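# Set the toppled row of blocks upright again

## Task

Every block from the row that fell over must end up resting on one of its long edges, with those blocks pressed against each other face to face and forming a single straight line that holds only them.

## Robot and tools

Robot: two arms, left_arm and right_arm, each on a tilted plate hung from a shared metal frame behind the table. Each arm has six joints plus a two-finger gripper. A camera stand is also behind the arms. Objects can get an occasional small nudge from outside.

Frame: every pose, velocity and offset uses the scene frame. Its origin is at table-top height, halfway between the two nominal arm bases. +x points out over the table, +z points up, and left_arm is on the +y side. Arm names do not match image sides. Calibrated bases: left_arm at (-0.048, +0.272, +0.451) m, right_arm at (-0.016, -0.221, +0.451) m. A gripper's fingers extend along its own +z axis and close along its own y axis. end_effector_position is the spot between the pads, about 1 cm behind the tips. Reported hand poses can be a few cm wrong, more so at long reach.

Command row: 14 numbers, each in [-1, 1]. The first 7 are for left_arm: dx, dy, dz, rx, ry, rz, opening. The next 7 are the same for right_arm. Both arms always appear in every row, even if one stays still.
- dx to rz are offsets along the scene axes, measured from that arm's Hand target as it stood when the action or move began. They are not a pose.
- 1.0 equals 0.6 m of travel or 180 degrees of turn.
- rx, ry, rz form a single rotation vector, turned about the Hand target's position.
- A position offset longer than 1.0 gets scaled down along its direction.
- Repeating the same offset moves the arm further each time.
- opening is absolute: +1 is fully open (0.094 m) and -1 is closed.
- Six zeros re-request the current Hand target. Sending 0 as the opening closes the gripper halfway, so resend the present opening to leave the fingers alone.

execute_actions(actions, cameras): actions is a list of up to 15 actions. Each action is a table of up to 15 rows, one row per 1/30 s step. A shorter table repeats its last row until 15 steps are done. Every row counts from the start pose of that action, not from the row before. An empty actions list returns the state plus images.

move(target, speed, blend, opening_speed, grip_force, blocking, cameras): sends each gripper in a straight line toward its target.
- target is one 14-number row, or a list of up to 15 rows. All rows are offsets from the same starting Hand targets.
- speed is in m/s, 0.002 to 4.3, default 0.25. Turning is capped at twice that value in rad/s.
- blend is in metres; it rounds the corners between listed targets. 0 means stop at each target.
- opening_speed is per second on the -1 to +1 scale, at least 0.2. Use it to close gently.
- grip_force is newtons per pad, 10 to 50. It stays set until changed, and lower values close slowly.
- blocking=false returns early while the motion keeps going.
- A whole move lasts at most 10 s. Paths do not avoid obstacles or the other arm, so route around each arm's own base rather than close past it.
- The result ends with a move: line giving the outcome (done, off_target, moving, held, fault) and any limits hit. limits=paced means the command was clipped; limits=held means a safety check held steps back.

wait(seconds 0 to 10): lets time pass while the last commands stay in force. stop(): brakes a running move. zoom_image(camera, region [x0,y0,x1,y1] in pixels, at most 504 by 504): gives a closer look at the latest image from one camera. read_manual: licence texts only. finished_scene(scene): ends the current scene for good. Pass the current scene's number, and only call it once the blocks stay correct without the robot touching them.

Cameras: cam_head_left, cam_head_right, cam_high, cam_low, cam_left_wrist, cam_right_wrist, each 896x504. Their calibrations are approximate, and wrist images can lag while the arm moves.

Reading results:
- Hand target is the last commanded pose after clipping. The gripper often settles a few cm away from it because of friction and weight; that alone does not mean it touched something. If it stays short, send the remaining distance as an offset.
- Each step, commanded rotation is clipped to within 40 degrees of the current orientation.
- grip_measured is the finger opening on the command scale. Empty, it reads up to about 2.5 mm wide. On a hard part it reads a bit under the part's width.
- grip_effort_nm is the gripper motor effort; negative means closing. It is not pad force.
- Joint torques include gravity; the 3rd and 4th values wrap at ±28 N m.
- Tool commands lists what each tool is currently being told to do.
- A joint velocities line marked within noise means the arm is at rest.

What to avoid:
- Do not let any block fall off the table, or leave one off it.
- Do not release a block while it is moving, drop it from height, slam it, or strike the table or frame hard.
- Never let the arms, grippers or wrist cameras touch each other. Never close one gripper on the other arm's fingers.
- A gripper that meets resistance keeps pushing. Faster moves and targets set deeper past a contact push harder. To release a push, command the target back past the gripper.
- A too close hold treats each plate and its half of the frame as part of that arm.
- Motors heat while holding loads, reaching far or straining against blocks. A MOTOR HOT line appears at 85 °C. At 100 °C that arm goes limp for 30 to 60 s or longer.
- Any arm stop or fault should be avoided. Smooth, economical motion is preferred.

Each tool is called after "Call:" as name([rows], argument=value, ...), one row to a line, values as JSON.

## Session

Call:
execute_actions(actions=[])

Scene clock: 0.00 s.
left_arm: end_effector_position=(+0.2679, -0.1257, +0.2466) grip_measured=+1.000 grip_effort_nm=n/a end_effector_quat_wxyz=(-0.030, +0.968, +0.111, -0.223) | right_arm: end_effector_position=(+0.6256, -0.3263, +0.3066) grip_measured=+1.000 grip_effort_nm=n/a end_effector_quat_wxyz=(+0.432, -0.118, +0.894, -0.015)
Joint positions: left_arm=[-0.815 2.232 1.427 -0.938 -0.181 2.05 0.094] | right_arm=[-0.224 1.645 0.894 0.546 -0.179 -0.471 0.094]
Joint velocities: within noise
Joint torques (N m): no reading
Motor temperatures (°C): left_arm=[26 32 36 29 31 25 35] | right_arm=[35 32 29 36 33 24 33]
Heat: left arm: hottest elbow 36 °C; right arm: hottest wrist pitch 36 °C.
Hand target: left_arm +0.2779, -0.1359, +0.2579; -0.016, +0.970, +0.109, -0.217 | right_arm +0.6374, -0.3262, +0.3167; +0.447, -0.117, +0.887, -0.016
Tool commands: left_gripper/opening=+1.0 right_gripper/opening=+1.0

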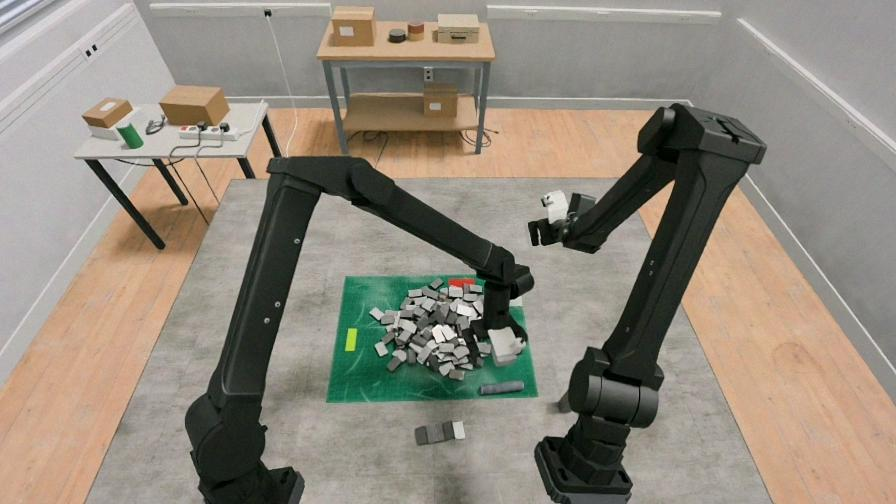

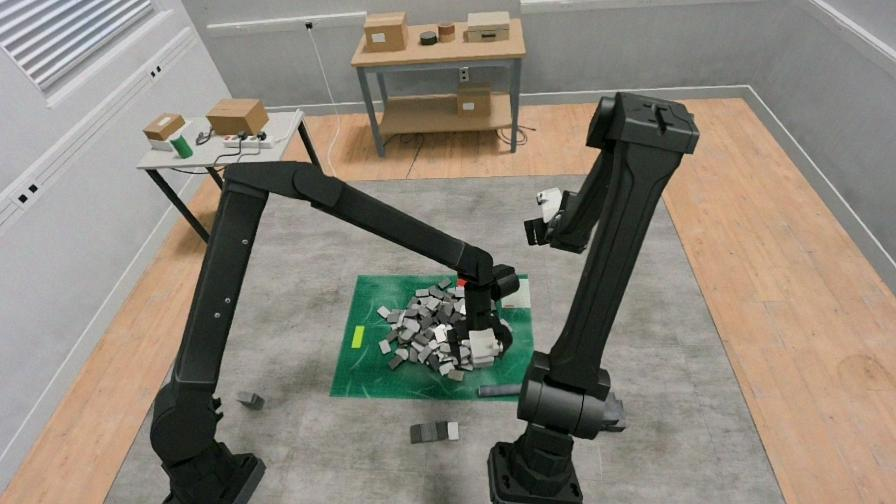

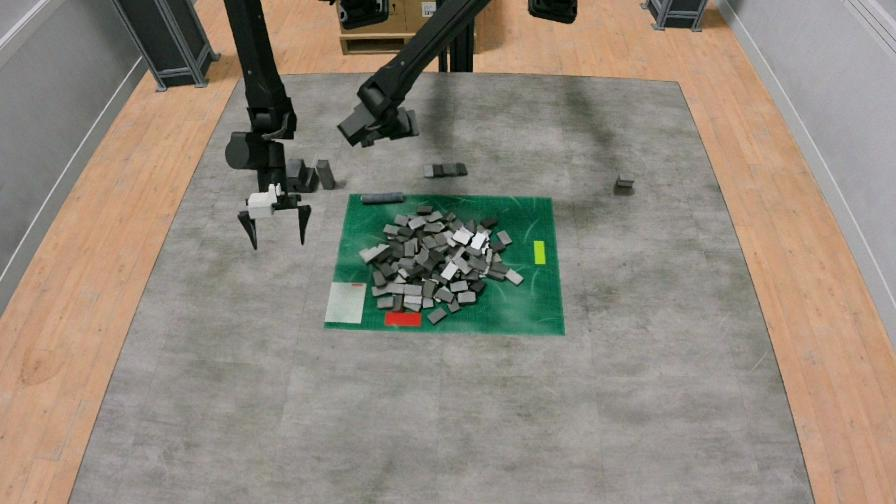

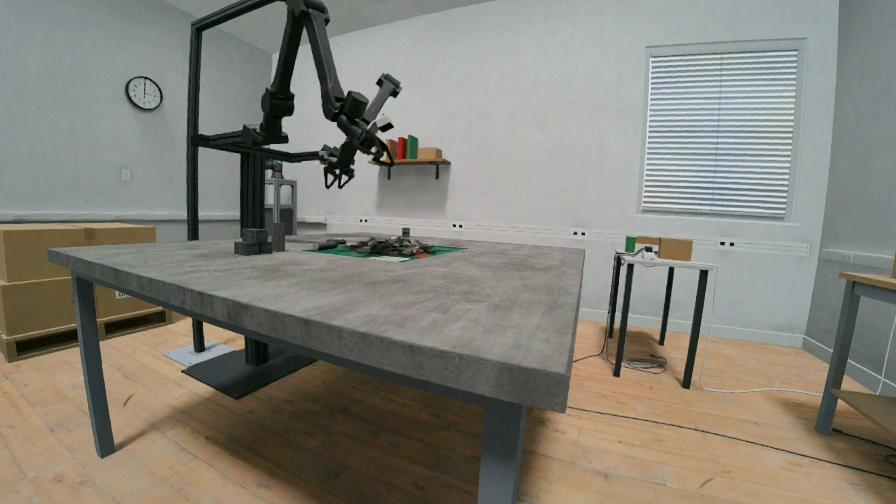

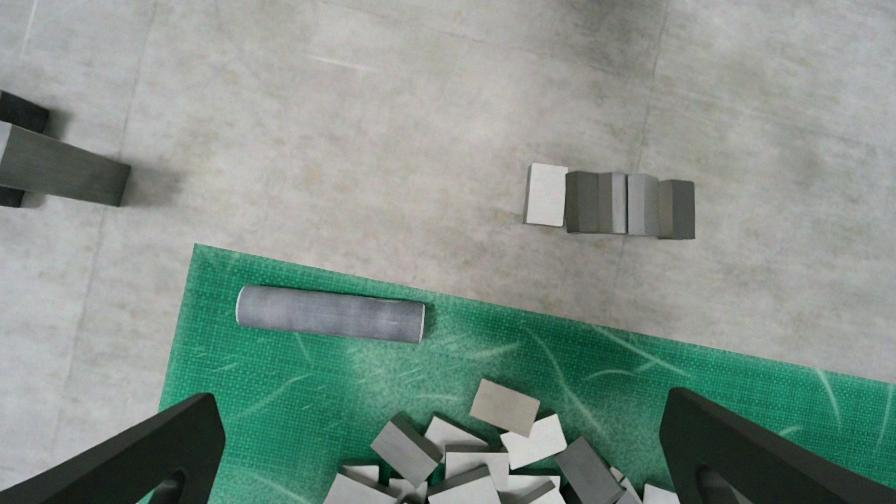

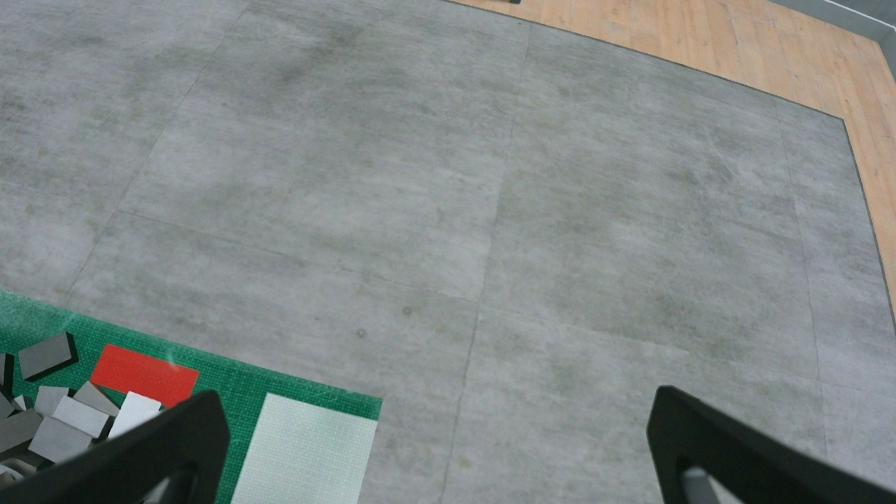

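Call:
zoom_image(camera="cam_left_wrist", region=[480, 120, 760, 280])

Call:
zoom_image(camera="cam_high", region=[380, 130, 520, 210])

Call:
zoom_image(camera="cam_low", region=[200, 200, 480, 280])

Call:
zoom_image(camera="cam_head_right", region=[380, 390, 500, 460])

Call:
zoom_image(camera="cam_head_left", region=[380, 390, 500, 460])

Scaled by 1.800.

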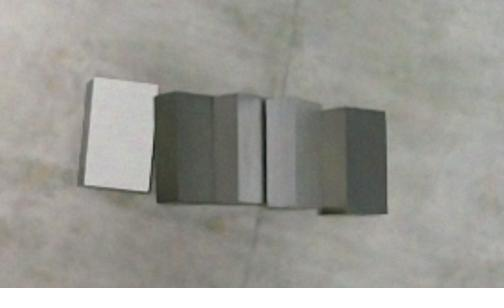

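Scaled by 3.600.

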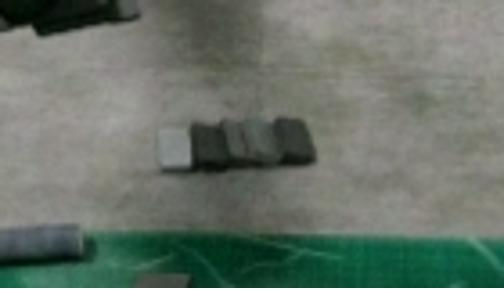

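Scaled by 1.800.

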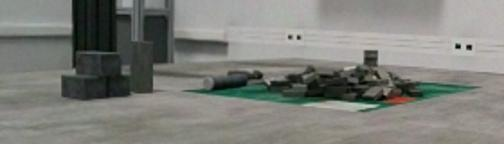

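Scaled by 4.200.

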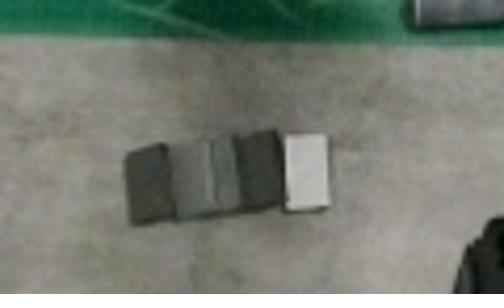

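Scaled by 4.200.

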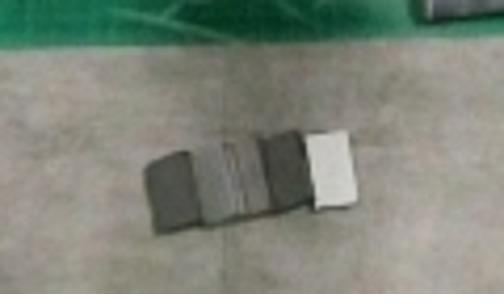

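Call:
move(target=[-0.123, 0.253, -0.2, 0, 0, 0, 1, 0, 0, 0, 0, 0, 0, 1], speed=0.3, cameras=["cam_left_wrist"])

Scene clock: 8.17 s.
left_arm: end_effector_position=(+0.2019, +0.0198, +0.1398) grip_measured=+1.000 grip_effort_nm=0.00 end_effector_quat_wxyz=(-0.079, +0.957, +0.189, -0.207) | right_arm: end_effector_position=(+0.6256, -0.3263, +0.3066) grip_measured=+1.000 grip_effort_nm=0.00 end_effector_quat_wxyz=(+0.432, -0.118, +0.894, -0.015)
Joint positions: left_arm=[-0.594 2.265 1.064 -0.527 -0.275 2.088 0.094] | right_arm=[-0.224 1.645 0.894 0.546 -0.179 -0.471 0.094]
Joint torques (N m): left_arm=[-7.36 -12.1 -0.4 0.27 0.11 0.01] | right_arm=[1.73 -16.03 5.11 1.78 -0.11 0.02]
Heat: left arm: hottest elbow 36 °C; right arm: hottest waist 35 °C.
Hand target: left_arm +0.2041, +0.0159, +0.1379; -0.016, +0.970, +0.109, -0.217 | right_arm +0.6374, -0.3262, +0.3167; +0.447, -0.117, +0.887, -0.016
Off the commanded pose: left_arm 0.005 m, 12 deg | right_arm 0.016 m, 2 deg.
joint sent to its limit (left arm) — joint 6 (wrist roll), upper limit. The joint targets are off in position and orientation.
move: off_target (left_arm, right_arm)
camera_calibration:
cam_left_wrist: T_world_to_cam=[[-0.315356, 0.921698, 0.225882, 0.0134625], [0.948084, 0.316311, 0.0329373, -0.164034], [-0.0410908, 0.224542, -0.973598, 0.232255], [0, 0, 0, 1]] pos_world=[0.169307, -0.0126735, 0.228485]
Images, in order (width x height): cam_left_wrist 896x504.

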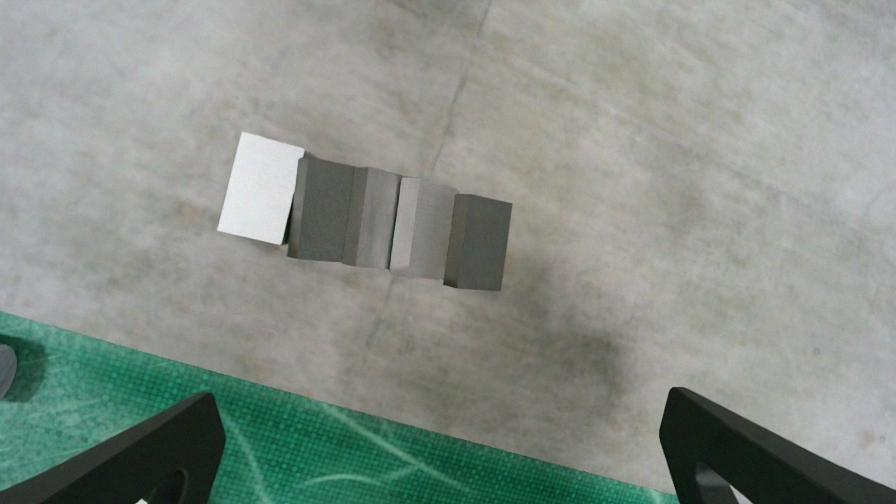

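Call:
zoom_image(camera="cam_left_wrist", region=[200, 110, 530, 310])

Scaled by 1.527.

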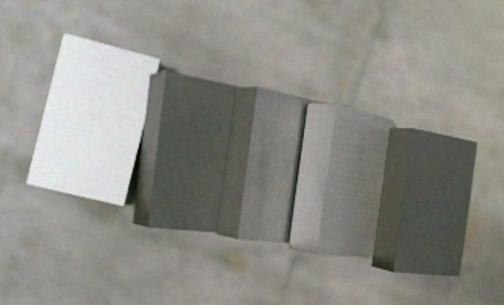

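Call:
move(target=[-0.085, 0.0568, -0.05, 0.1039, -0.111, 0.4466, 1, 0, 0, 0, 0, 0, 0, 1], speed=0.3, cameras=["cam_left_wrist", "cam_head_right"])

Scene clock: 26.23 s.
left_arm: end_effector_position=(+0.1653, +0.0511, +0.1039) grip_measured=+1.000 grip_effort_nm=0.00 end_effector_quat_wxyz=(-0.003, +0.677, +0.736, +0.002) | right_arm: end_effector_position=(+0.6256, -0.3263, +0.3066) grip_measured=+1.000 grip_effort_nm=0.00 end_effector_quat_wxyz=(+0.432, -0.118, +0.894, -0.015)
Joint positions: left_arm=[-0.611 2.369 0.737 0.329 -0.467 0.965 0.094] | right_arm=[-0.224 1.645 0.894 0.546 -0.179 -0.471 0.094]
Joint torques (N m): left_arm=[-7.71 -9.35 -3.77 1.32 -0.01 -0.28] | right_arm=[1.79 -15.91 5.14 1.77 -0.12 0.02]
Heat: left arm: hottest elbow 35 °C; right arm: hottest waist 35 °C.
Hand target: left_arm +0.1531, +0.0499, +0.1079; +0.000, +0.678, +0.735, -0.001 | right_arm +0.6374, -0.3262, +0.3167; +0.447, -0.117, +0.887, -0.016
Off the commanded pose: left_arm 0.013 m, 0 deg | right_arm 0.016 m, 2 deg.
move: off_target (left_arm, right_arm)
camera_calibration:
cam_left_wrist: T_world_to_cam=[[-0.997804, -0.0661869, 0.00251112, 0.167749], [-0.0591367, 0.907313, 0.416277, -0.0416665], [-0.0298304, 0.415214, -0.909234, 0.170461], [0, 0, 0, 1]] pos_world=[0.170001, -0.0218704, 0.171912]
Images, in order (width x height): cam_head_right 896x504, cam_left_wrist 896x504.

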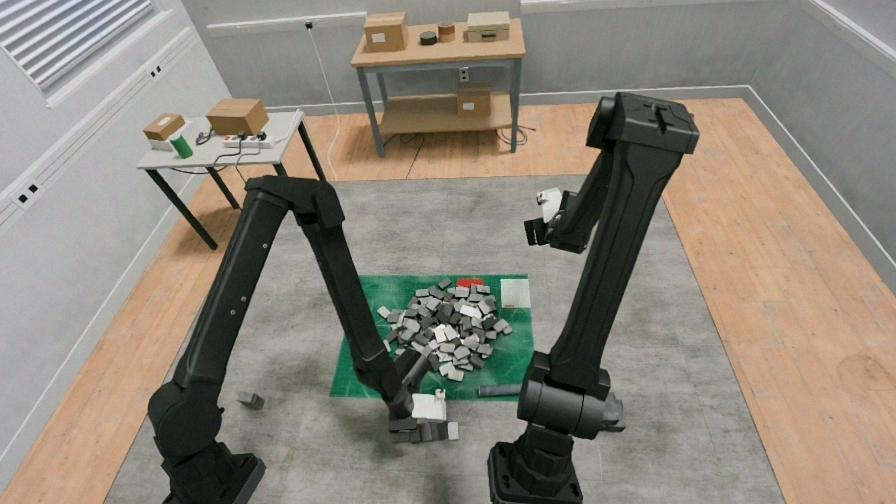

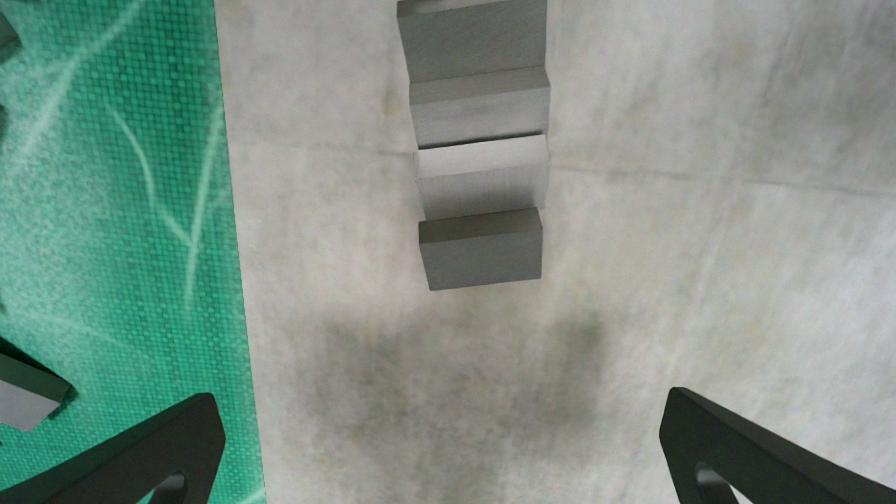

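Call:
move(target=[-0.0188, 0.0065, -0.0898, 0, 0, 0, 1, 0, 0, 0, 0, 0, 0, 1], speed=0.2, cameras=["cam_left_wrist", "cam_low"])

Scene clock: 31.87 s.
left_arm: end_effector_position=(+0.1412, +0.0554, +0.0539) grip_measured=+1.000 grip_effort_nm=0.00 end_effector_quat_wxyz=(-0.008, +0.674, +0.739, +0.001) | right_arm: end_effector_position=(+0.6256, -0.3263, +0.3066) grip_measured=+1.000 grip_effort_nm=0.00 end_effector_quat_wxyz=(+0.432, -0.118, +0.894, -0.015)
Joint positions: left_arm=[-0.566 2.539 0.803 0.443 -0.456 0.997 0.094] | right_arm=[-0.224 1.645 0.894 0.546 -0.179 -0.471 0.094]
Joint torques (N m): left_arm=[-6.01 -9.35 -3.29 1.28 0.26 -0.01] | right_arm=[1.55 -16.15 5.09 1.78 -0.11 0.01]
Heat: left arm: hottest elbow 35 °C; right arm: hottest waist 35 °C.
Hand target: left_arm +0.1418, +0.0538, +0.0540; +0.000, +0.678, +0.735, -0.001 | right_arm +0.6374, -0.3262, +0.3167; +0.447, -0.117, +0.887, -0.016
Off the commanded pose: left_arm 0.002 m, 1 deg | right_arm 0.016 m, 2 deg.
move: off_target (right_arm)
camera_calibration:
cam_left_wrist: T_world_to_cam=[[-0.997008, -0.0765409, 0.010788, 0.144111], [-0.0648286, 0.904005, 0.422578, -0.025499], [-0.0420969, 0.420614, -0.906262, 0.123784], [0, 0, 0, 1]] pos_world=[0.147237, -0.0179837, 0.121401]
Images, in order (width x height): cam_low 896x504, cam_left_wrist 896x504.

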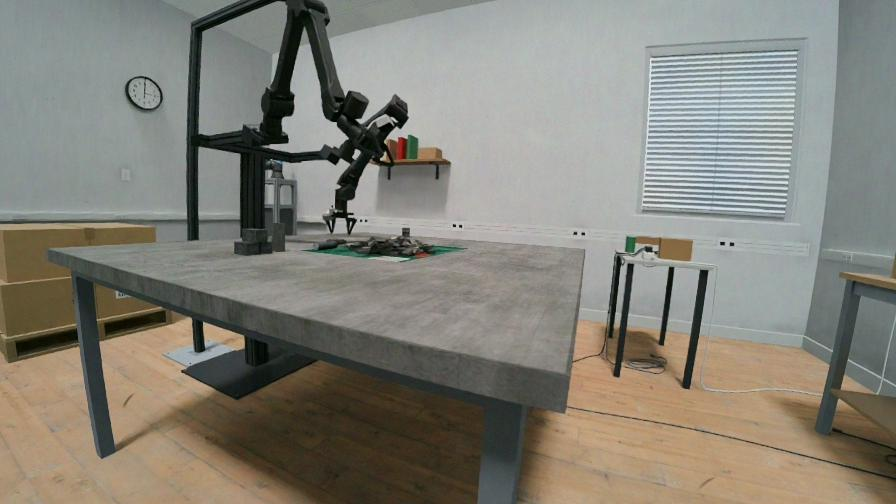

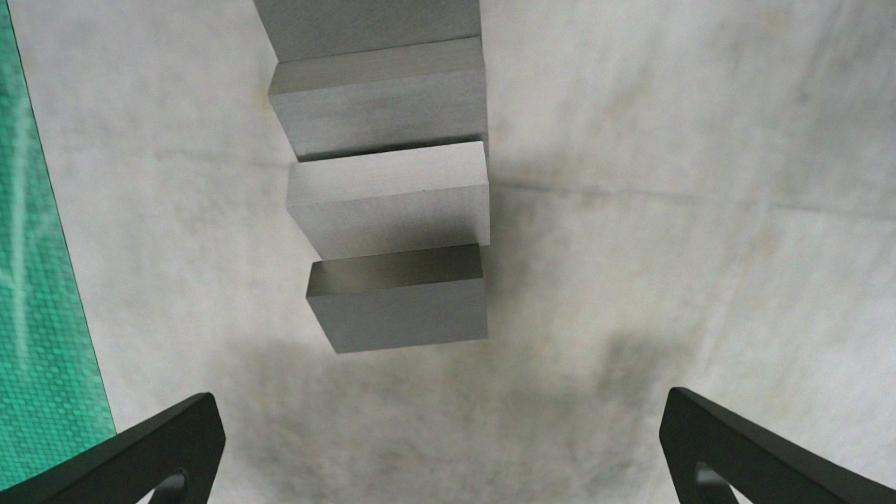

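Call:
move(target=[0.0185, 0.0, -0.025, 0, 0, 0.0306, 1, 0, 0, 0, 0, 0, 0, 1], speed=0.15, cameras=["cam_left_wrist"])

Scene clock: 36.20 s.
left_arm: end_effector_position=(+0.1570, +0.0534, +0.0408) grip_measured=+1.000 grip_effort_nm=0.00 end_effector_quat_wxyz=(-0.002, +0.650, +0.760, +0.003) | right_arm: end_effector_position=(+0.6256, -0.3263, +0.3066) grip_measured=+1.000 grip_effort_nm=0.00 end_effector_quat_wxyz=(+0.432, -0.118, +0.894, -0.015)
Joint positions: left_arm=[-0.535 2.552 0.845 0.443 -0.447 0.974 0.094] | right_arm=[-0.224 1.645 0.894 0.546 -0.179 -0.471 0.094]
Joint torques (N m): left_arm=[-5.89 -9.11 -3.11 0.92 0.26 -0.25] | right_arm=[1.61 -16.03 5.18 1.8 -0.11 0.01]
Heat: left arm: hottest elbow 35 °C; right arm: hottest waist 35 °C.
Hand target: left_arm +0.1529, +0.0538, +0.0390; +0.000, +0.642, +0.767, -0.001 | right_arm +0.6374, -0.3262, +0.3167; +0.447, -0.117, +0.887, -0.016
Off the commanded pose: left_arm 0.005 m, 1 deg | right_arm 0.016 m, 2 deg.
move: off_target (right_arm)
camera_calibration:
cam_left_wrist: T_world_to_cam=[[-0.990405, -0.138193, -0.000981536, 0.162545], [-0.126076, 0.900615, 0.41593, -0.00704278], [-0.0565944, 0.412062, -0.909396, 0.116368], [0, 0, 0, 1]] pos_world=[0.166683, -0.0191456, 0.108914]
Images, in order (width x height): cam_left_wrist 896x504.

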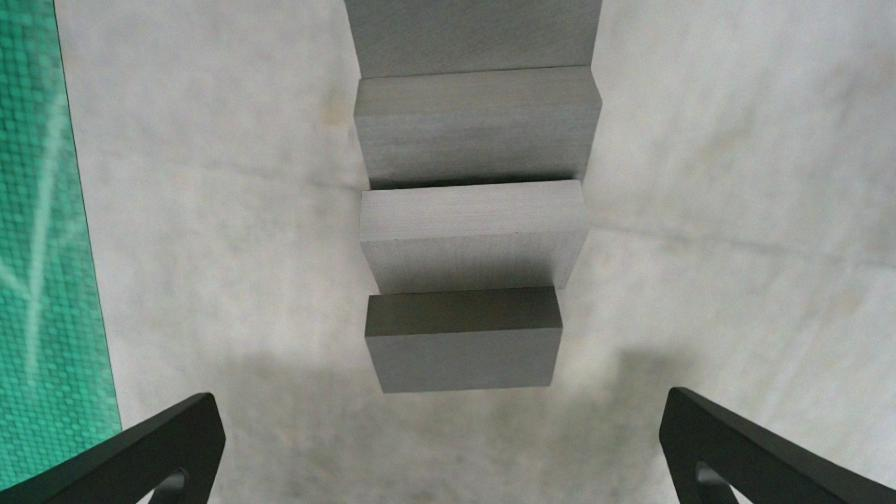

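Call:
move(target=[-0.0083, 0.002, -0.0283, 0, 0, 0.011, 1, 0, 0, 0, 0, 0, 0, 1], speed=0.1, cameras=["cam_left_wrist"])

Scene clock: 38.67 s.
left_arm: end_effector_position=(+0.1485, +0.0557, +0.0230) grip_measured=+1.000 grip_effort_nm=0.00 end_effector_quat_wxyz=(-0.007, +0.639, +0.769, +0.001) | right_arm: end_effector_position=(+0.6256, -0.3263, +0.3066) grip_measured=+1.000 grip_effort_nm=0.00 end_effector_quat_wxyz=(+0.432, -0.118, +0.894, -0.015)
Joint positions: left_arm=[-0.517 2.605 0.875 0.461 -0.441 0.959 0.094] | right_arm=[-0.224 1.645 0.894 0.546 -0.179 -0.471 0.094]
Joint torques (N m): left_arm=[-5.77 -9.11 -3.37 1.31 0.26 -0.27] | right_arm=[1.55 -16.09 5.22 1.81 -0.11 0.02]
Heat: left arm: hottest elbow 35 °C; right arm: hottest waist 35 °C.
Hand target: left_arm +0.1479, +0.0550, +0.0220; +0.000, +0.629, +0.778, -0.001 | right_arm +0.6374, -0.3262, +0.3167; +0.447, -0.117, +0.887, -0.016
Off the commanded pose: left_arm 0.001 m, 2 deg | right_arm 0.016 m, 2 deg.
move: off_target (right_arm)
camera_calibration:
cam_left_wrist: T_world_to_cam=[[-0.985886, -0.167186, 0.00883905, 0.155174], [-0.147946, 0.894709, 0.421436, 0.000624817], [-0.0783667, 0.41418, -0.906815, 0.101717], [0, 0, 0, 1]] pos_world=[0.161047, -0.0167452, 0.0906035]
Images, in order (width x height): cam_left_wrist 896x504.

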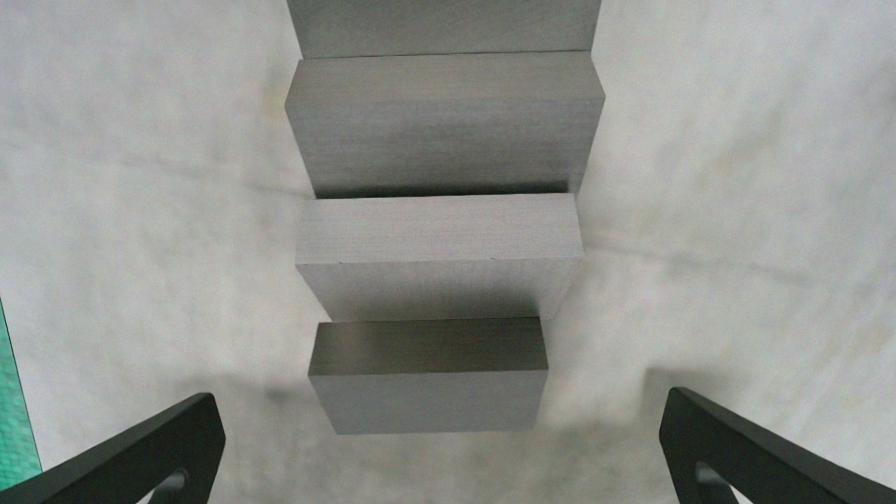

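Call:
move(target=[0.0055, -0.002, -0.0117, 0, 0, 0, 1, 0, 0, 0, 0, 0, 0, 1], speed=0.05, cameras=["cam_left_wrist"])

Scene clock: 40.53 s.
left_arm: end_effector_position=(+0.1538, +0.0540, +0.0167) grip_measured=+1.000 grip_effort_nm=0.00 end_effector_quat_wxyz=(-0.004, +0.634, +0.773, +0.002) | right_arm: end_effector_position=(+0.6256, -0.3263, +0.3066) grip_measured=+1.000 grip_effort_nm=0.00 end_effector_quat_wxyz=(+0.432, -0.118, +0.894, -0.015)
Joint positions: left_arm=[-0.508 2.614 0.895 0.461 -0.438 0.959 0.094] | right_arm=[-0.224 1.645 0.894 0.546 -0.179 -0.471 0.094]
Joint torques (N m): left_arm=[-5.77 -9.05 -3.28 1.1 0.25 -0.17] | right_arm=[1.44 -16.09 5.14 1.78 -0.1 0.04]
Heat: left arm: hottest elbow 35 °C; right arm: hottest waist 35 °C.
Hand target: left_arm +0.1512, +0.0538, +0.0150; +0.000, +0.629, +0.778, -0.001 | right_arm +0.6374, -0.3262, +0.3167; +0.447, -0.117, +0.887, -0.016
Off the commanded pose: left_arm 0.003 m, 1 deg | right_arm 0.016 m, 2 deg.
move: off_target (right_arm)
camera_calibration:
cam_left_wrist: T_world_to_cam=[[-0.98377, -0.179395, 0.00385688, 0.160659], [-0.161365, 0.893885, 0.418247, 0.0077606], [-0.0784792, 0.410837, -0.908325, 0.0974043], [0, 0, 0, 1]] pos_world=[0.166948, -0.0181328, 0.0846092]
Images, in order (width x height): cam_left_wrist 896x504.

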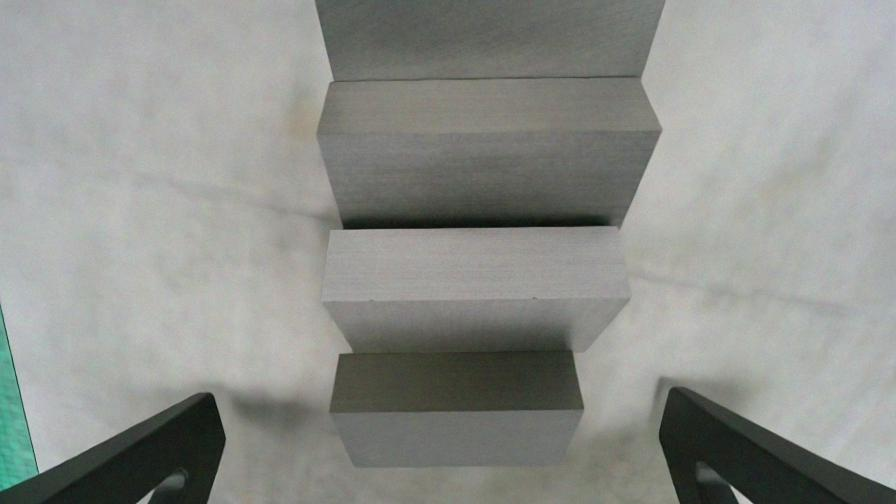

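Call:
move(target=[0, 0, 0, 0, 0, 0, -0.11, 0, 0, 0, 0, 0, 0, 1], speed=0.05, opening_speed=0.6, cameras=["cam_left_wrist"])

Scene clock: 44.33 s.
left_arm: end_effector_position=(+0.1520, +0.0542, +0.0162) grip_measured=-0.106 grip_effort_nm=-0.77 end_effector_quat_wxyz=(-0.005, +0.634, +0.773, +0.001) | right_arm: end_effector_position=(+0.6256, -0.3263, +0.3066) grip_measured=+1.000 grip_effort_nm=0.00 end_effector_quat_wxyz=(+0.432, -0.118, +0.894, -0.015)
Joint positions: left_arm=[-0.508 2.617 0.895 0.461 -0.436 0.957 0.042] | right_arm=[-0.224 1.645 0.894 0.546 -0.179 -0.471 0.094]
Joint velocities: left_arm=[-0.015 -0.005 0.002 -0.002 0.007 -0.037 0.017] | right_arm=[within noise]
Joint torques (N m): left_arm=[-5.77 -9.11 -3.29 1.06 0.2 -0.17] | right_arm=[1.61 -16.03 5.15 1.74 -0.11 0.02]
Heat: left arm: hottest elbow 35 °C; right arm: hottest waist 35 °C.
Hand target: left_arm +0.1512, +0.0538, +0.0150; +0.000, +0.629, +0.778, -0.001 | right_arm +0.6374, -0.3262, +0.3167; +0.447, -0.117, +0.887, -0.016
Off the commanded pose: left_arm 0.001 m, 1 deg | right_arm 0.016 m, 2 deg.
move: off_target (right_arm)
camera_calibration:
cam_left_wrist: T_world_to_cam=[[-0.983702, -0.17967, 0.00704522, 0.158848], [-0.160282, 0.893958, 0.418507, 0.00737611], [-0.0814914, 0.410557, -0.908186, 0.0971323], [0, 0, 0, 1]] pos_world=[0.165357, -0.0179319, 0.0840081]
Images, in order (width x height): cam_left_wrist 896x504.

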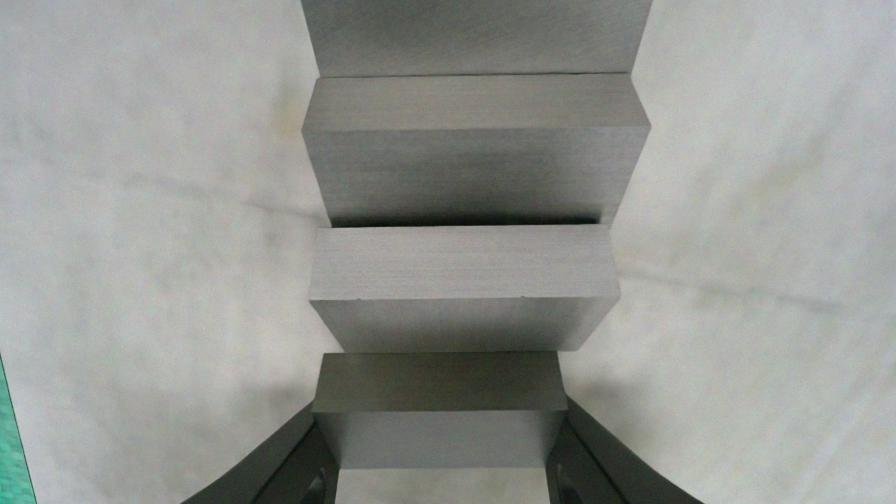

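Call:
move([
  [0, 0, 0.06, 0, 0, 0, -0.11, 0, 0, 0, 0, 0, 0, 1],
  [0.022, 0.11, 0.1, -0.2994, -0.0596, 0, -0.11, 0, 0, 0, 0, 0, 0, 1],
], speed=[0.08, 0.2], blend=[0.01, 0], cameras=["cam_left_wrist", "cam_head_right", "cam_head_left"])

Scene clock: 49.53 s.
left_arm: end_effector_position=(+0.1722, +0.1229, +0.0704) grip_measured=-0.109 grip_effort_nm=-0.85 end_effector_quat_wxyz=(+0.355, +0.559, +0.693, -0.284) | right_arm: end_effector_position=(+0.6256, -0.3263, +0.3066) grip_measured=+1.000 grip_effort_nm=0.00 end_effector_quat_wxyz=(+0.432, -0.118, +0.894, -0.015)
Joint positions: left_arm=[0.126 2.599 0.705 0.857 0.776 1.543 0.042] | right_arm=[-0.224 1.645 0.894 0.546 -0.179 -0.471 0.094]
Joint velocities: left_arm=[0.005 0.005 -0.012 -0.002 -0.007 -0.051 -0.004] | right_arm=[within noise]
Joint torques (N m): left_arm=[-2.32 -7.47 -6.22 -0.28 1.04 -0.02] | right_arm=[1.9 -16.03 5.18 1.81 -0.12 0.03]
Heat: left arm: hottest elbow 35 °C; right arm: hottest waist 35 °C.
Hand target: left_arm +0.1644, +0.1198, +0.0750; +0.354, +0.558, +0.690, -0.296 | right_arm +0.6374, -0.3262, +0.3167; +0.447, -0.117, +0.887, -0.016
Off the commanded pose: left_arm 0.010 m, 1 deg | right_arm 0.016 m, 2 deg.
move: off_target (right_arm)
camera_calibration:
cam_left_wrist: T_world_to_cam=[[-0.979119, -0.202615, -0.0165257, 0.194275], [-0.167603, 0.850578, -0.498424, -0.00248035], [0.115044, -0.485246, -0.866776, 0.193123], [0, 0, 0, 1]] pos_world=[0.167584, 0.135185, 0.169369]
Images, in order (width x height): cam_head_left 896x504, cam_head_right 896x504, cam_left_wrist 896x504.

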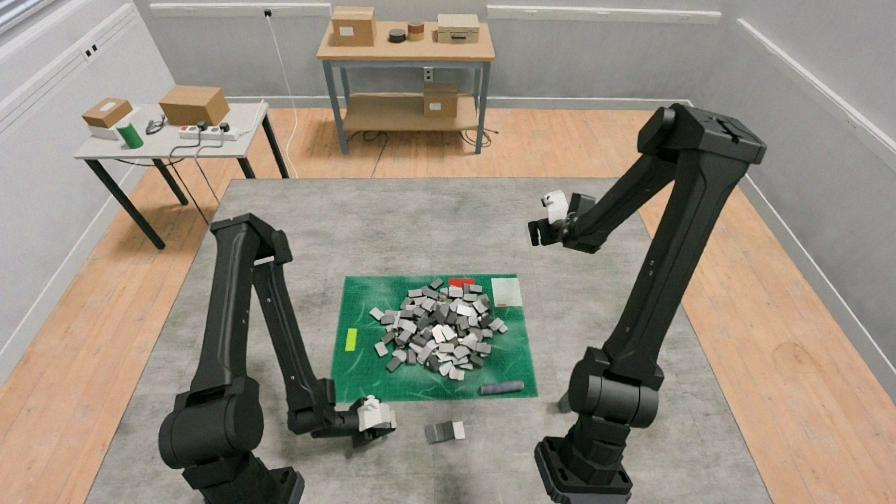

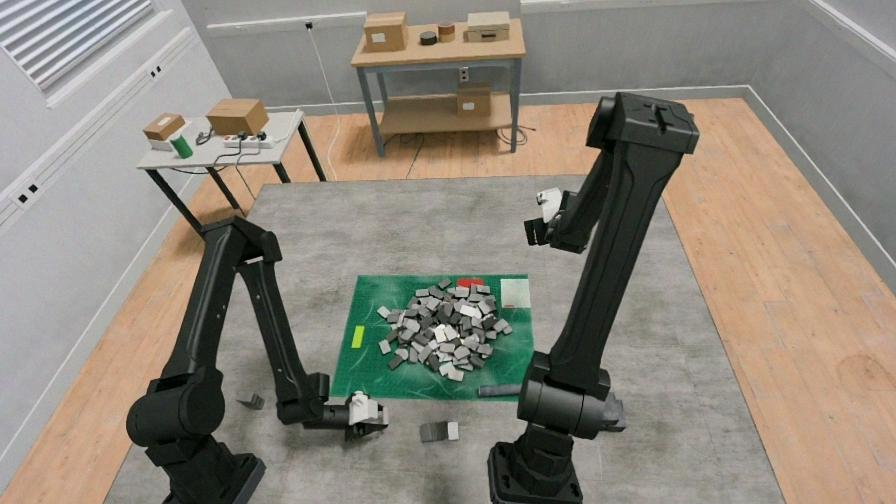

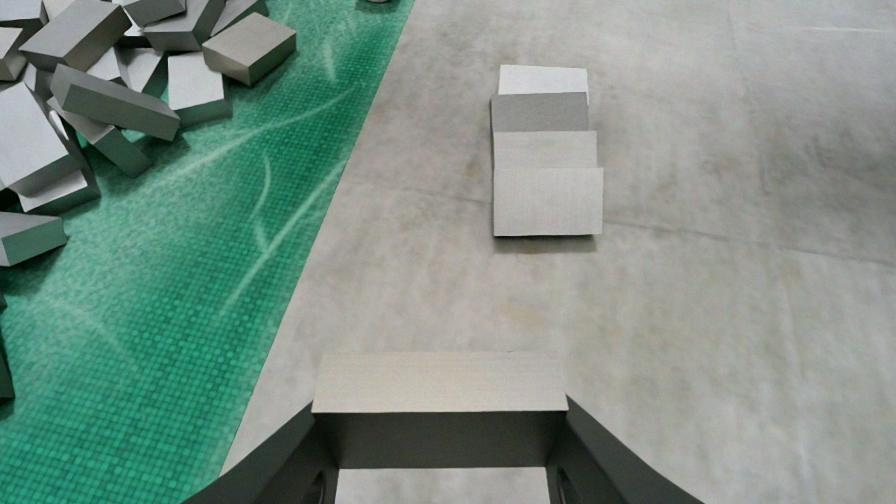

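Call:
move(target=[0, 0, -0.0823, 0, 0, 0, -0.11, 0, 0, 0, 0, 0, 0, 1], speed=0.12, cameras=["cam_left_wrist"])

Scene clock: 52.83 s.
left_arm: end_effector_position=(+0.1733, +0.1229, +0.0215) grip_measured=-0.104 grip_effort_nm=-0.71 end_effector_quat_wxyz=(+0.356, +0.561, +0.692, -0.283) | right_arm: end_effector_position=(+0.6256, -0.3263, +0.3066) grip_measured=+1.000 grip_effort_nm=0.00 end_effector_quat_wxyz=(+0.432, -0.118, +0.894, -0.015)
Joint positions: left_arm=[0.15 2.699 0.843 0.797 0.788 1.577 0.042] | right_arm=[-0.224 1.645 0.894 0.546 -0.179 -0.471 0.094]
Joint torques (N m): left_arm=[-2.14 -7.24 -6.08 -0.35 1.03 -0.01] | right_arm=[1.73 -16.15 5.18 1.73 -0.11 0.01]
Heat: left arm: hottest elbow 35 °C; right arm: hottest wrist pitch 35 °C.
Hand target: left_arm +0.1644, +0.1198, +0.0256; +0.354, +0.558, +0.690, -0.296 | right_arm +0.6374, -0.3262, +0.3167; +0.447, -0.117, +0.887, -0.016
Off the commanded pose: left_arm 0.010 m, 2 deg | right_arm 0.016 m, 2 deg.
move: off_target (right_arm)
camera_calibration:
cam_left_wrist: T_world_to_cam=[[-0.979526, -0.200399, -0.0191956, 0.194416], [-0.164381, 0.851217, -0.498406, -0.027198], [0.11622, -0.485047, -0.866731, 0.150442], [0, 0, 0, 1]] pos_world=[0.168481, 0.135084, 0.120569]
Images, in order (width x height): cam_left_wrist 896x504.

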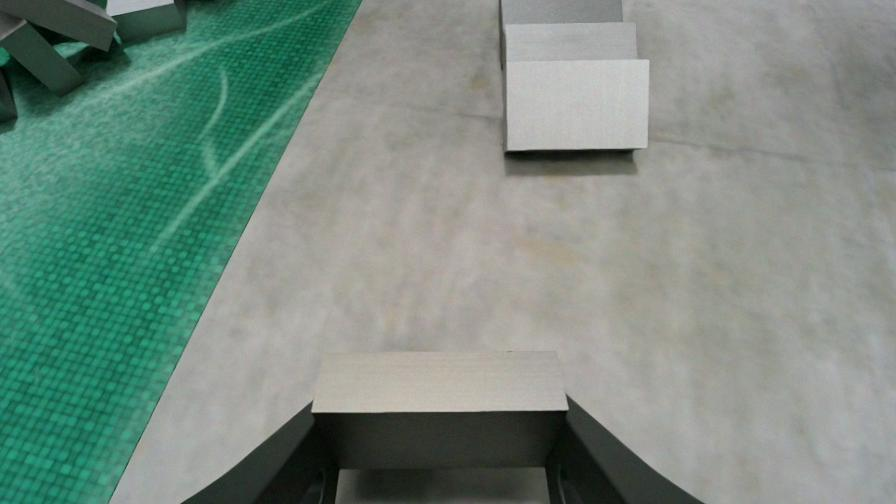

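Call:
move(target=[0, 0, -0.0083, 0, 0, 0, -0.11, 0, 0, 0, 0, 0, 0, 1], speed=0.05, cameras=["cam_left_wrist"])

Scene clock: 54.33 s.
left_arm: end_effector_position=(+0.1741, +0.1227, +0.0170) grip_measured=-0.105 grip_effort_nm=-0.83 end_effector_quat_wxyz=(+0.356, +0.561, +0.691, -0.283) | right_arm: end_effector_position=(+0.6256, -0.3263, +0.3066) grip_measured=+1.000 grip_effort_nm=0.00 end_effector_quat_wxyz=(+0.432, -0.118, +0.894, -0.015)
Joint positions: left_arm=[0.152 2.706 0.857 0.789 0.79 1.58 0.042] | right_arm=[-0.224 1.645 0.894 0.546 -0.179 -0.471 0.094]
Joint velocities: left_arm=[-0.015 0.005 -0.012 -0.017 0.051 -0.022 0.01] | right_arm=[within noise]
Joint torques (N m): left_arm=[-2.08 -7 -6 -0.35 1.04 -0.01] | right_arm=[1.55 -15.85 5.11 1.77 -0.11 0.01]
Heat: left arm: hottest elbow 35 °C; right arm: hottest wrist pitch 35 °C.
Hand target: left_arm +0.1644, +0.1198, +0.0206; +0.354, +0.558, +0.690, -0.296 | right_arm +0.6374, -0.3262, +0.3167; +0.447, -0.117, +0.887, -0.016
Off the commanded pose: left_arm 0.011 m, 2 deg | right_arm 0.016 m, 2 deg.
move: off_target (left_arm, right_arm)
camera_calibration:
cam_left_wrist: T_world_to_cam=[[-0.979651, -0.199705, -0.0200285, 0.195117], [-0.163283, 0.851035, -0.499078, -0.0293098], [0.116713, -0.485652, -0.866326, 0.146352], [0, 0, 0, 1]] pos_world=[0.169279, 0.134985, 0.116068]
Images, in order (width x height): cam_left_wrist 896x504.

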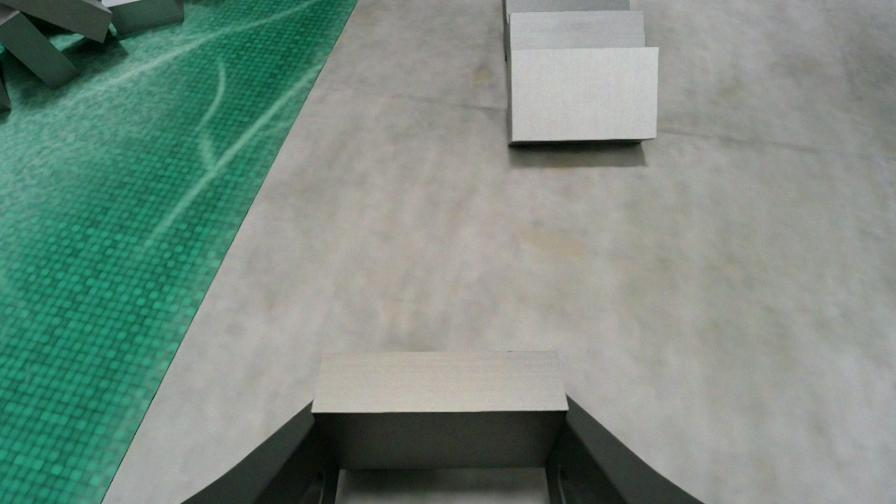

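Call:
move(target=[0, 0, -0.0042, 0, 0, 0, -0.11, 0, 0, 0, 0, 0, 0, 1], speed=0.03, cameras=["cam_left_wrist"])

Scene clock: 55.90 s.
left_arm: end_effector_position=(+0.1746, +0.1230, +0.0143) grip_measured=-0.104 grip_effort_nm=-0.73 end_effector_quat_wxyz=(+0.356, +0.561, +0.692, -0.283) | right_arm: end_effector_position=(+0.6256, -0.3263, +0.3066) grip_measured=+1.000 grip_effort_nm=0.00 end_effector_quat_wxyz=(+0.432, -0.118, +0.894, -0.015)
Joint positions: left_arm=[0.153 2.711 0.865 0.786 0.79 1.582 0.042] | right_arm=[-0.224 1.645 0.894 0.546 -0.179 -0.471 0.094]
Joint torques (N m): left_arm=[-2.14 -7 -6.01 -0.36 1.03 -0.01] | right_arm=[1.79 -16.03 5.18 1.78 -0.11 0.01]
Heat: left arm: hottest elbow 35 °C; right arm: hottest wrist pitch 35 °C.
Hand target: left_arm +0.1644, +0.1198, +0.0181; +0.354, +0.558, +0.690, -0.296 | right_arm +0.6374, -0.3262, +0.3167; +0.447, -0.117, +0.887, -0.016
Off the commanded pose: left_arm 0.011 m, 2 deg | right_arm 0.016 m, 2 deg.
move: off_target (left_arm, right_arm)
camera_calibration:
cam_left_wrist: T_world_to_cam=[[-0.979544, -0.20013, -0.0209927, 0.19564], [-0.163273, 0.851428, -0.498409, -0.0308905], [0.117621, -0.484787, -0.866688, 0.143833], [0, 0, 0, 1]] pos_world=[0.169677, 0.135183, 0.113369]
Images, in order (width x height): cam_left_wrist 896x504.

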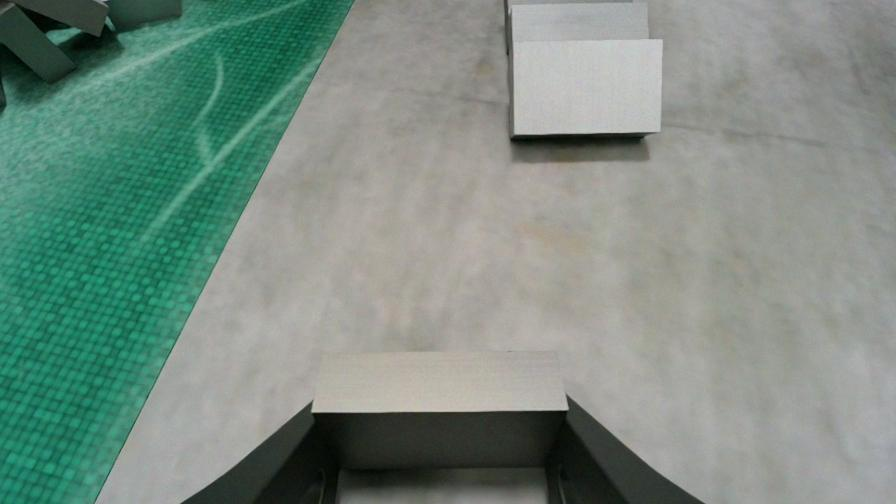

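Call:
move(target=[0, 0, -0.0033, 0, 0, 0, -0.11, 0, 0, 0, 0, 0, 0, 1], speed=0.03, cameras=["cam_left_wrist"])

Scene clock: 57.23 s.
left_arm: end_effector_position=(+0.1744, +0.1225, +0.0136) grip_measured=-0.110 grip_effort_nm=-0.86 end_effector_quat_wxyz=(+0.357, +0.560, +0.691, -0.284) | right_arm: end_effector_position=(+0.6256, -0.3263, +0.3066) grip_measured=+1.000 grip_effort_nm=0.00 end_effector_quat_wxyz=(+0.432, -0.118, +0.894, -0.015)
Joint positions: left_arm=[0.153 2.714 0.868 0.786 0.793 1.58 0.042] | right_arm=[-0.224 1.645 0.894 0.546 -0.179 -0.471 0.094]
Joint torques (N m): left_arm=[-2.08 -6.95 -5.85 -0.49 0.96 -0.01] | right_arm=[2.02 -16.15 5.18 1.72 -0.12 0.03]
Heat: left arm: hottest elbow 35 °C; right arm: hottest wrist pitch 35 °C.
Hand target: left_arm +0.1644, +0.1198, +0.0161; +0.354, +0.558, +0.690, -0.296 | right_arm +0.6374, -0.3262, +0.3167; +0.447, -0.117, +0.887, -0.016
Off the commanded pose: left_arm 0.011 m, 1 deg | right_arm 0.016 m, 2 deg.
move: off_target (left_arm, right_arm)
camera_calibration:
cam_left_wrist: T_world_to_cam=[[-0.979376, -0.201067, -0.0198422, 0.195359], [-0.164277, 0.849629, -0.501143, -0.0303902], [0.117622, -0.487548, -0.865137, 0.143351], [0, 0, 0, 1]] pos_world=[0.169477, 0.134991, 0.112665]
Images, in order (width x height): cam_left_wrist 896x504.

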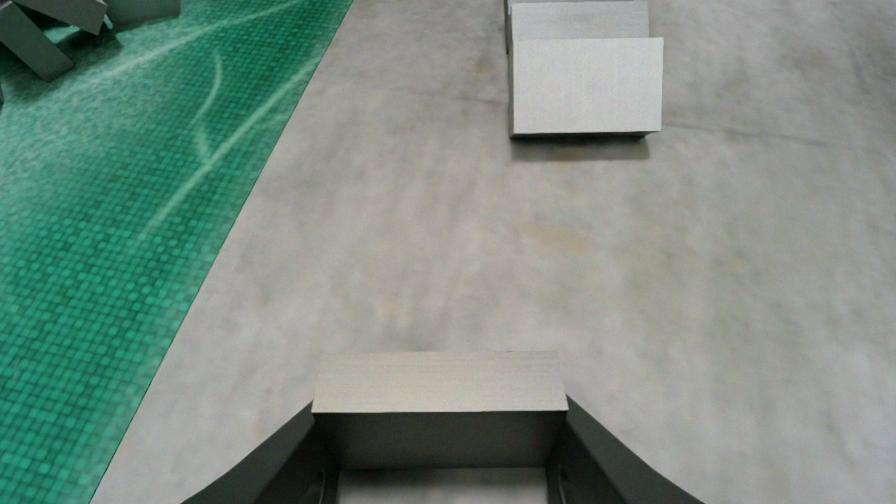

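Call:
move(target=[0, 0, 0.0017, 0, 0, 0, 0.25, 0, 0, 0, 0, 0, 0, 1], speed=0.03, opening_speed=0.6, cameras=["cam_left_wrist"])

Scene clock: 59.30 s.
left_arm: end_effector_position=(+0.1745, +0.1223, +0.0139) grip_measured=+0.249 grip_effort_nm=0.07 end_effector_quat_wxyz=(+0.358, +0.561, +0.690, -0.284) | right_arm: end_effector_position=(+0.6256, -0.3263, +0.3066) grip_measured=+1.000 grip_effort_nm=0.00 end_effector_quat_wxyz=(+0.432, -0.118, +0.894, -0.015)
Joint positions: left_arm=[0.153 2.714 0.868 0.786 0.794 1.583 0.059] | right_arm=[-0.224 1.645 0.894 0.546 -0.179 -0.471 0.094]
Joint torques (N m): left_arm=[-2.08 -7.12 -6.06 -0.42 0.88 -0.01] | right_arm=[1.55 -16.21 5.15 1.72 -0.11 0.02]
Heat: left arm: hottest elbow 36 °C; right arm: hottest wrist pitch 35 °C.
Hand target: left_arm +0.1644, +0.1198, +0.0172; +0.354, +0.558, +0.690, -0.296 | right_arm +0.6374, -0.3262, +0.3167; +0.447, -0.117, +0.887, -0.016
Off the commanded pose: left_arm 0.011 m, 2 deg | right_arm 0.016 m, 2 deg.
move: off_target (left_arm, right_arm)
camera_calibration:
cam_left_wrist: T_world_to_cam=[[-0.979683, -0.199304, -0.022343, 0.19524], [-0.161353, 0.849452, -0.50239, -0.0305721], [0.119108, -0.488578, -0.864352, 0.143298], [0, 0, 0, 1]] pos_world=[0.169272, 0.134894, 0.112863]
Images, in order (width x height): cam_left_wrist 896x504.

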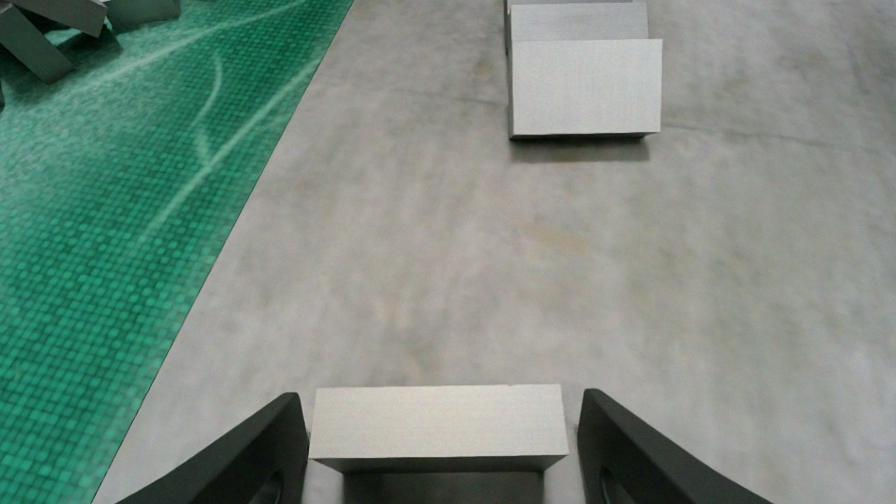

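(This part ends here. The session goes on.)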